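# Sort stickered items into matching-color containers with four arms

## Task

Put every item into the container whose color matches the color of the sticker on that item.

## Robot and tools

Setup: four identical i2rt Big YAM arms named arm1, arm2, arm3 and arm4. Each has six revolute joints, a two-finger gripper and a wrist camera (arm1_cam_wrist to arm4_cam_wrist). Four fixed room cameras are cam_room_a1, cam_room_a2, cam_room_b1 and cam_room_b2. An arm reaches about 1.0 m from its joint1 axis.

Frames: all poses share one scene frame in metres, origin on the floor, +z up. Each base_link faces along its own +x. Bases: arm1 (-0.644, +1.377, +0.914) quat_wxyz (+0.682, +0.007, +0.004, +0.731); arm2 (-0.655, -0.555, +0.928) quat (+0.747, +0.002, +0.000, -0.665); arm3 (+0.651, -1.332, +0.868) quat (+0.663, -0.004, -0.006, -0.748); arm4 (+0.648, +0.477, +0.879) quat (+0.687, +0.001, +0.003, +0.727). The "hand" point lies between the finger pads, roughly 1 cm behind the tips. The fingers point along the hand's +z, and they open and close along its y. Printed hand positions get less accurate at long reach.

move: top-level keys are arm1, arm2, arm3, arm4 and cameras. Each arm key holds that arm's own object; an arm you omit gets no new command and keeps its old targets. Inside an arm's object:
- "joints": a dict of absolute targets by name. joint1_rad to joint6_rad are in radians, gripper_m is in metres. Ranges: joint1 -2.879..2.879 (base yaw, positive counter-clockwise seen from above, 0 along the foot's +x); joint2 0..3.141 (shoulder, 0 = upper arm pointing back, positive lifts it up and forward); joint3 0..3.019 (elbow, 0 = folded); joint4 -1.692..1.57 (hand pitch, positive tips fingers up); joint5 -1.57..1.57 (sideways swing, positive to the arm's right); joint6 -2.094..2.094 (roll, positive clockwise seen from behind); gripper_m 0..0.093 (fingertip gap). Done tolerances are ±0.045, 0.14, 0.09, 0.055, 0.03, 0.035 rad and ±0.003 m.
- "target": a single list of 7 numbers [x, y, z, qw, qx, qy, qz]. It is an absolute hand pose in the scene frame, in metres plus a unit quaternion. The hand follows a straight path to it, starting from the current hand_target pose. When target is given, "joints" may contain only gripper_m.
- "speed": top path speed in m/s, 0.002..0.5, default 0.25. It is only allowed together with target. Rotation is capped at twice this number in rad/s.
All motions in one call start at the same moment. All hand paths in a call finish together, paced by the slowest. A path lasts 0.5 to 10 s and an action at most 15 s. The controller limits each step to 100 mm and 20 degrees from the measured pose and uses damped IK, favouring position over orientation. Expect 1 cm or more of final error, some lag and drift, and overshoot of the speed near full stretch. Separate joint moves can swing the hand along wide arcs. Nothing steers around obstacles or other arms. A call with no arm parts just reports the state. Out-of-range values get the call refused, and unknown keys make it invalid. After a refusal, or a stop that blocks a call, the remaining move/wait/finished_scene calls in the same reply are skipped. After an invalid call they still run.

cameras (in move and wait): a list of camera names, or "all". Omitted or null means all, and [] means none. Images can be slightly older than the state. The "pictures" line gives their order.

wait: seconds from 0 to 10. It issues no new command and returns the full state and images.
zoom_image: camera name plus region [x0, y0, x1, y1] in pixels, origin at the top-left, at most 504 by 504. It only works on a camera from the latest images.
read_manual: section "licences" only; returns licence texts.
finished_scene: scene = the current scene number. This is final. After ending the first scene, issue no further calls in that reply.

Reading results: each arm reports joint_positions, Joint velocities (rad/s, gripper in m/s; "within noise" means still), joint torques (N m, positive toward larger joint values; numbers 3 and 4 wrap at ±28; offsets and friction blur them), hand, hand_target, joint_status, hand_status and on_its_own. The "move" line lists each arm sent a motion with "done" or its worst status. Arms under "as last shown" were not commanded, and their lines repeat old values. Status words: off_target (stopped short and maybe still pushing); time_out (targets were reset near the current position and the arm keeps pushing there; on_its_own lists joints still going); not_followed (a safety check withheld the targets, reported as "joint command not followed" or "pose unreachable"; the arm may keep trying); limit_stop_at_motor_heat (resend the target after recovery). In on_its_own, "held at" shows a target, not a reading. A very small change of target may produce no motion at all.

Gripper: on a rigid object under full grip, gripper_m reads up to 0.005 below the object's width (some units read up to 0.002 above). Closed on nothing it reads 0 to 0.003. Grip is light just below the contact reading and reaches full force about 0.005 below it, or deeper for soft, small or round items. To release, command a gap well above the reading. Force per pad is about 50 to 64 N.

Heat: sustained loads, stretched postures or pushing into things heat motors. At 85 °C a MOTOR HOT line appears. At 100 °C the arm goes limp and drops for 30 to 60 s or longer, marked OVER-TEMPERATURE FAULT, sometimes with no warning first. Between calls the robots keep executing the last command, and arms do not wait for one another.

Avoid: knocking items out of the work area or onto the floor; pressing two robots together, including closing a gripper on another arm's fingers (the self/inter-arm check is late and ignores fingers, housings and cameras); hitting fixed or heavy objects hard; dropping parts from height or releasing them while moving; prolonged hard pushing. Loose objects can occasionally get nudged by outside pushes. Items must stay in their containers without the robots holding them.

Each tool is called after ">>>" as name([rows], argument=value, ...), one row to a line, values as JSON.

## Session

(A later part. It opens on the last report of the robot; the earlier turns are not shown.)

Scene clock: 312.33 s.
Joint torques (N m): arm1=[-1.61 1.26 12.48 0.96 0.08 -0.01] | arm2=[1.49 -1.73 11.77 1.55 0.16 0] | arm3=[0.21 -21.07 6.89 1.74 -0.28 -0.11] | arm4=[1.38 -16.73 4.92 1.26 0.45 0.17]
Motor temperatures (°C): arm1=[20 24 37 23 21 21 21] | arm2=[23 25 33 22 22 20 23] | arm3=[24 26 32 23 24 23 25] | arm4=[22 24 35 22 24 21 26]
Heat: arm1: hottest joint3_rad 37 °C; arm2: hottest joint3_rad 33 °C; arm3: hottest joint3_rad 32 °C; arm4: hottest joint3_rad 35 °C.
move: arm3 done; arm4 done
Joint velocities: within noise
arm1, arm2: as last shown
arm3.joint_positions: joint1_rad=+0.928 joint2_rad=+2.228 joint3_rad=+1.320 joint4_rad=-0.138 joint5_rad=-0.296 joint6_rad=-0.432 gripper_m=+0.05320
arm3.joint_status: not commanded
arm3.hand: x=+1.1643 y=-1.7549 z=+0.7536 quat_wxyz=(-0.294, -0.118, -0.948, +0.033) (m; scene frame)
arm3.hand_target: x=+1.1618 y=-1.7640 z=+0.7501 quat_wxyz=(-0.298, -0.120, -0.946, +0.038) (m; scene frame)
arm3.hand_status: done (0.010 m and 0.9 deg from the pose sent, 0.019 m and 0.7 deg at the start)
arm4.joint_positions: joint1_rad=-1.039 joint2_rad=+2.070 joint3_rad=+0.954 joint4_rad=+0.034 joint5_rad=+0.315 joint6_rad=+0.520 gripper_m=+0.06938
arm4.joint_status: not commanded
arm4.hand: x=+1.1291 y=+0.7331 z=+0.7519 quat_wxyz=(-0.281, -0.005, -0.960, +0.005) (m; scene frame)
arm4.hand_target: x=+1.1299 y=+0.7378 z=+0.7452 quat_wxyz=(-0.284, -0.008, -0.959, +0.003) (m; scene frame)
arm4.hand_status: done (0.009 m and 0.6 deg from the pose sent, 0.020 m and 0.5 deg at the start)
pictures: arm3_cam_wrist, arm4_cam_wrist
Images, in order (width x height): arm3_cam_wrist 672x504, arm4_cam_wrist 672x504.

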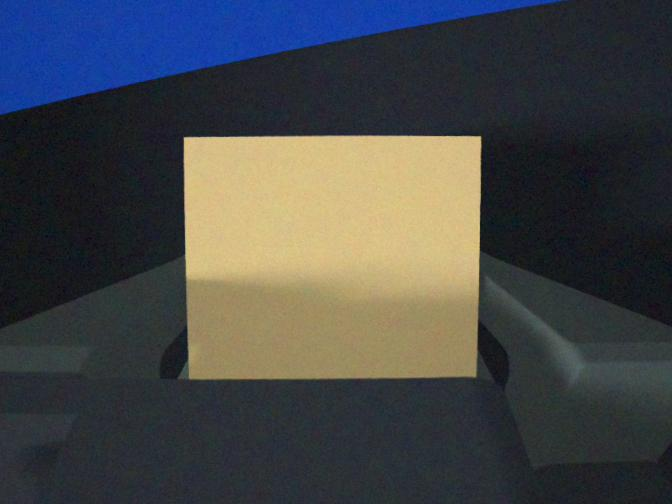

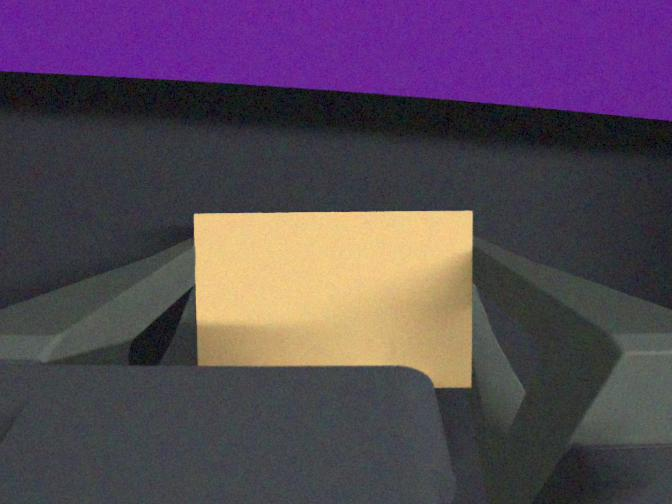

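>>> move(arm3={"target": [1.162, -1.764, 0.740, 0.2983, 0.1204, 0.9461, -0.0379], "speed": 0.04}, arm4={"target": [1.13, 0.738, 0.735, 0.284, 0.0083, 0.9588, -0.0025], "speed": 0.04}, cameras=[])

>>> move(arm3={"target": [1.162, -1.764, 0.730, 0.2983, 0.1204, 0.9461, -0.0379], "speed": 0.04}, arm4={"target": [1.13, 0.738, 0.725, 0.284, 0.0083, 0.9588, -0.0025], "speed": 0.04}, cameras=[])

Scene clock: 317.07 s.
Joint torques (N m): arm1=[-1.44 1.2 12.34 1.1 0.06 -0.05] | arm2=[1.44 -1.67 11.71 1.58 0.15 0] | arm3=[0.15 -19.84 7.06 1.77 -0.25 -0.1] | arm4=[1.67 -15.56 5.15 1.32 0.38 0.12]
Motor temperatures (°C): arm1=[20 24 37 23 21 21 21] | arm2=[23 25 33 22 22 20 23] | arm3=[24 26 31 23 24 23 25] | arm4=[22 24 34 22 25 21 26]
Heat: arm1: hottest joint3_rad 37 °C; arm2: hottest joint3_rad 33 °C; arm3: hottest joint3_rad 31 °C; arm4: hottest joint3_rad 34 °C.
move: arm3 off_target; arm4 off_target
Joint velocities: within noise
arm1, arm2: as last shown
arm3.joint_positions: joint1_rad=+0.928 joint2_rad=+2.236 joint3_rad=+1.320 joint4_rad=-0.120 joint5_rad=-0.297 joint6_rad=-0.432 gripper_m=+0.05320
arm3.joint_status: not commanded
arm3.hand: x=+1.1655 y=-1.7560 z=+0.7502 quat_wxyz=(-0.297, -0.117, -0.947, +0.036) (m; scene frame)
arm3.hand_target: x=+1.1616 y=-1.7638 z=+0.7401 quat_wxyz=(-0.298, -0.121, -0.946, +0.038) (m; scene frame)
arm3.hand_status: off_target (0.013 m and 0.5 deg from the pose sent, 0.017 m and 0.9 deg at the start)
arm4.joint_positions: joint1_rad=-1.038 joint2_rad=+2.082 joint3_rad=+0.954 joint4_rad=+0.058 joint5_rad=+0.316 joint6_rad=+0.523 gripper_m=+0.06938
arm4.joint_status: not commanded
arm4.hand: x=+1.1308 y=+0.7342 z=+0.7485 quat_wxyz=(-0.286, -0.007, -0.958, +0.002) (m; scene frame)
arm4.hand_target: x=+1.1296 y=+0.7377 z=+0.7353 quat_wxyz=(-0.284, -0.008, -0.959, +0.003) (m; scene frame)
arm4.hand_status: off_target (0.014 m and 0.3 deg from the pose sent, 0.018 m and 0.6 deg at the start)
pictures: none
No camera images: "cameras" was empty.

Scene clock: 318.03 s.
Joint torques (N m): arm1=[-1.61 1.38 12.34 1.18 0.03 -0.02] | arm2=[1.61 -1.73 11.75 1.55 0.16 0] | arm3=[0.26 -18.61 7.16 1.73 -0.14 -0.09] | arm4=[1.49 -14.15 5.26 1.05 0.3 0.12]
Motor temperatures (°C): arm1=[20 24 37 23 21 21 21] | arm2=[23 25 33 22 22 20 23] | arm3=[24 26 31 23 24 23 25] | arm4=[22 24 34 22 25 21 26]
Heat: arm1: hottest joint3_rad 37 °C; arm2: hottest joint3_rad 33 °C; arm3: hottest joint3_rad 31 °C; arm4: hottest joint3_rad 34 °C.
move: arm3 off_target; arm4 off_target
Joint velocities: within noise
arm1, arm2: as last shown
arm3.joint_positions: joint1_rad=+0.928 joint2_rad=+2.240 joint3_rad=+1.320 joint4_rad=-0.101 joint5_rad=-0.300 joint6_rad=-0.432 gripper_m=+0.05320
arm3.joint_status: not commanded
arm3.hand: x=+1.1679 y=-1.7575 z=+0.7502 quat_wxyz=(-0.304, -0.115, -0.945, +0.039) (m; scene frame)
arm3.hand_target: x=+1.1613 y=-1.7634 z=+0.7306 quat_wxyz=(-0.298, -0.120, -0.946, +0.038) (m; scene frame)
arm3.hand_status: off_target (0.022 m and 0.9 deg from the pose sent, 0.022 m and 0.5 deg at the start)
arm4.joint_positions: joint1_rad=-1.038 joint2_rad=+2.089 joint3_rad=+0.954 joint4_rad=+0.085 joint5_rad=+0.319 joint6_rad=+0.524 gripper_m=+0.06938
arm4.joint_status: not commanded
arm4.hand: x=+1.1340 y=+0.7357 z=+0.7477 quat_wxyz=(-0.294, -0.010, -0.956, -0.002) (m; scene frame)
arm4.hand_target: x=+1.1291 y=+0.7373 z=+0.7259 quat_wxyz=(-0.284, -0.008, -0.959, +0.003) (m; scene frame)
arm4.hand_status: off_target (0.023 m and 1.4 deg from the pose sent, 0.024 m and 0.3 deg at the start)
pictures: none
No camera images: "cameras" was empty.

Both items are resting on the container floors. Releasing.

>>> move(arm3={"joints": {"gripper_m": 0.075}}, arm4={"joints": {"gripper_m": 0.089}}, cameras=["arm3_cam_wrist", "arm4_cam_wrist"])

>>> move(arm3={"target": [1.12, -1.74, 0.86, 0.2983, 0.1204, 0.9461, -0.0379], "speed": 0.15}, arm4={"target": [1.09, 0.735, 0.86, 0.284, 0.0083, 0.9588, -0.0025], "speed": 0.15}, cameras=["arm3_cam_wrist", "arm4_cam_wrist"])

Scene clock: 322.13 s.
Joint torques (N m): arm1=[-2.49 1.2 12.29 1.22 0 0] | arm2=[1.49 -1.67 11.74 1.58 0.15 0] | arm3=[0.32 -19.14 7.13 1.33 -0.05 -0.08] | arm4=[0.91 -15.85 4.96 1.02 0.3 0.14]
Motor temperatures (°C): arm1=[20 24 37 23 21 21 21] | arm2=[23 25 33 22 22 20 23] | arm3=[24 26 31 23 24 23 25] | arm4=[22 24 34 22 24 21 26]
Heat: arm1: hottest joint3_rad 37 °C; arm2: hottest joint3_rad 33 °C; arm3: hottest joint3_rad 31 °C; arm4: hottest joint3_rad 34 °C.
move: arm3 done; arm4 done
Joint velocities: within noise
arm1, arm2: as last shown
arm3.joint_positions: joint1_rad=+0.928 joint2_rad=+2.246 joint3_rad=+1.320 joint4_rad=-0.092 joint5_rad=-0.302 joint6_rad=-0.434 gripper_m=+0.07496
arm3.joint_status: all done
arm3.hand: x=+1.1684 y=-1.7575 z=+0.7480 quat_wxyz=(-0.306, -0.114, -0.945, +0.039) (m; scene frame)
arm3.hand_target: x=+1.1613 y=-1.7634 z=+0.7305 quat_wxyz=(-0.298, -0.120, -0.946, +0.038) (m; scene frame)
arm3.hand_status: not commanded
arm4.joint_positions: joint1_rad=-1.038 joint2_rad=+2.110 joint3_rad=+0.955 joint4_rad=+0.088 joint5_rad=+0.319 joint6_rad=+0.527 gripper_m=+0.08891
arm4.joint_status: all done
arm4.hand: x=+1.1303 y=+0.7334 z=+0.7374 quat_wxyz=(-0.288, -0.009, -0.958, +0.002) (m; scene frame)
arm4.hand_target: x=+1.1290 y=+0.7374 z=+0.7258 quat_wxyz=(-0.284, -0.008, -0.959, +0.003) (m; scene frame)
arm4.hand_status: not commanded
pictures: arm3_cam_wrist, arm4_cam_wrist
Images, in order (width x height): arm3_cam_wrist 672x504, arm4_cam_wrist 672x504.

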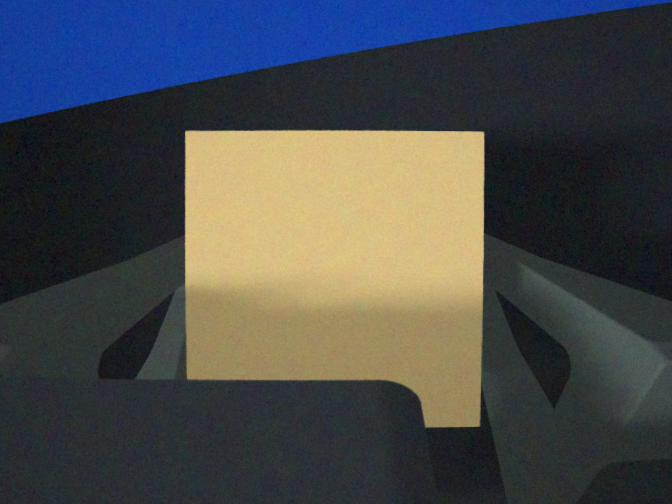

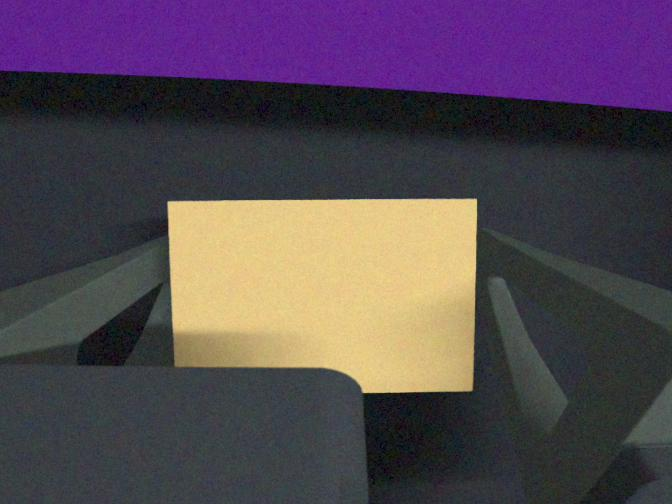

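Scene clock: 323.70 s.
Joint torques (N m): arm1=[-1.44 1.2 12.36 1.25 0.08 0.01] | arm2=[1.61 -1.55 11.74 1.57 0.15 0] | arm3=[0.09 -19.9 6.67 0.69 -0.29 -0.12] | arm4=[1.49 -15.79 5.79 0.32 0.46 0.14]
Motor temperatures (°C): arm1=[20 24 37 23 21 21 21] | arm2=[23 25 33 22 22 20 23] | arm3=[24 26 31 23 24 23 24] | arm4=[22 24 34 22 24 21 26]
Heat: arm1: hottest joint3_rad 37 °C; arm2: hottest joint3_rad 33 °C; arm3: hottest joint3_rad 31 °C; arm4: hottest joint3_rad 34 °C.
move: arm3 done; arm4 done
Joint velocities: within noise
arm1, arm2: as last shown
arm3.joint_positions: joint1_rad=+0.905 joint2_rad=+1.949 joint3_rad=+1.185 joint4_rad=-0.267 joint5_rad=-0.309 joint6_rad=-0.451 gripper_m=+0.07496
arm3.joint_status: not commanded
arm3.hand: x=+1.1286 y=-1.7362 z=+0.8607 quat_wxyz=(-0.302, -0.116, -0.945, +0.038) (m; scene frame)
arm3.hand_target: x=+1.1202 y=-1.7398 z=+0.8599 quat_wxyz=(-0.298, -0.120, -0.946, +0.038) (m; scene frame)
arm3.hand_status: done (0.009 m and 0.6 deg from the pose sent, 0.123 m and 1.2 deg at the start)
arm4.joint_positions: joint1_rad=-0.992 joint2_rad=+1.757 joint3_rad=+0.869 joint4_rad=-0.194 joint5_rad=+0.337 joint6_rad=+0.563 gripper_m=+0.08891
arm4.joint_status: not commanded
arm4.hand: x=+1.0938 y=+0.7343 z=+0.8596 quat_wxyz=(-0.287, -0.005, -0.958, +0.001) (m; scene frame)
arm4.hand_target: x=+1.0900 y=+0.7351 z=+0.8600 quat_wxyz=(-0.284, -0.008, -0.959, +0.002) (m; scene frame)
arm4.hand_status: done (0.004 m and 0.5 deg from the pose sent, 0.129 m and 0.5 deg at the start)
pictures: arm3_cam_wrist, arm4_cam_wrist
Images, in order (width x height): arm3_cam_wrist 672x504, arm4_cam_wrist 672x504.

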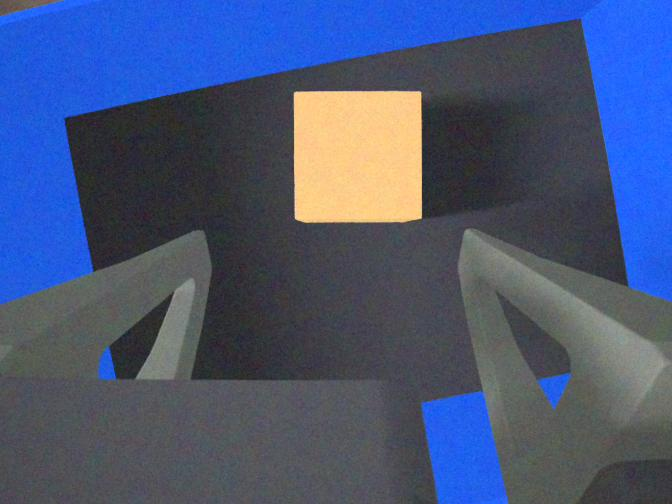

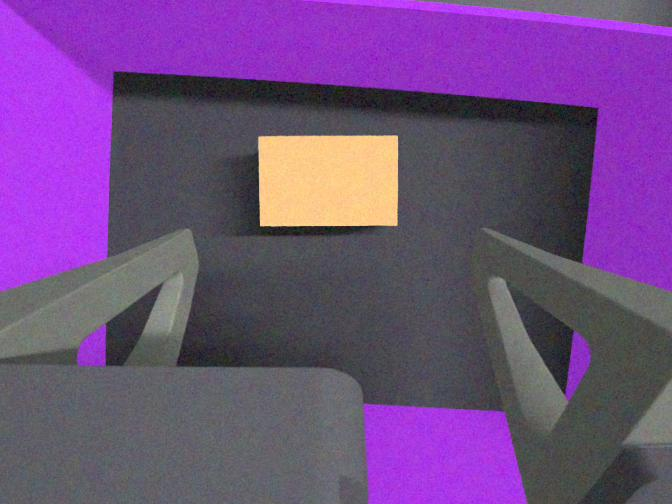

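>>> finished_scene(scene=3)

The scene is finished: the task was done.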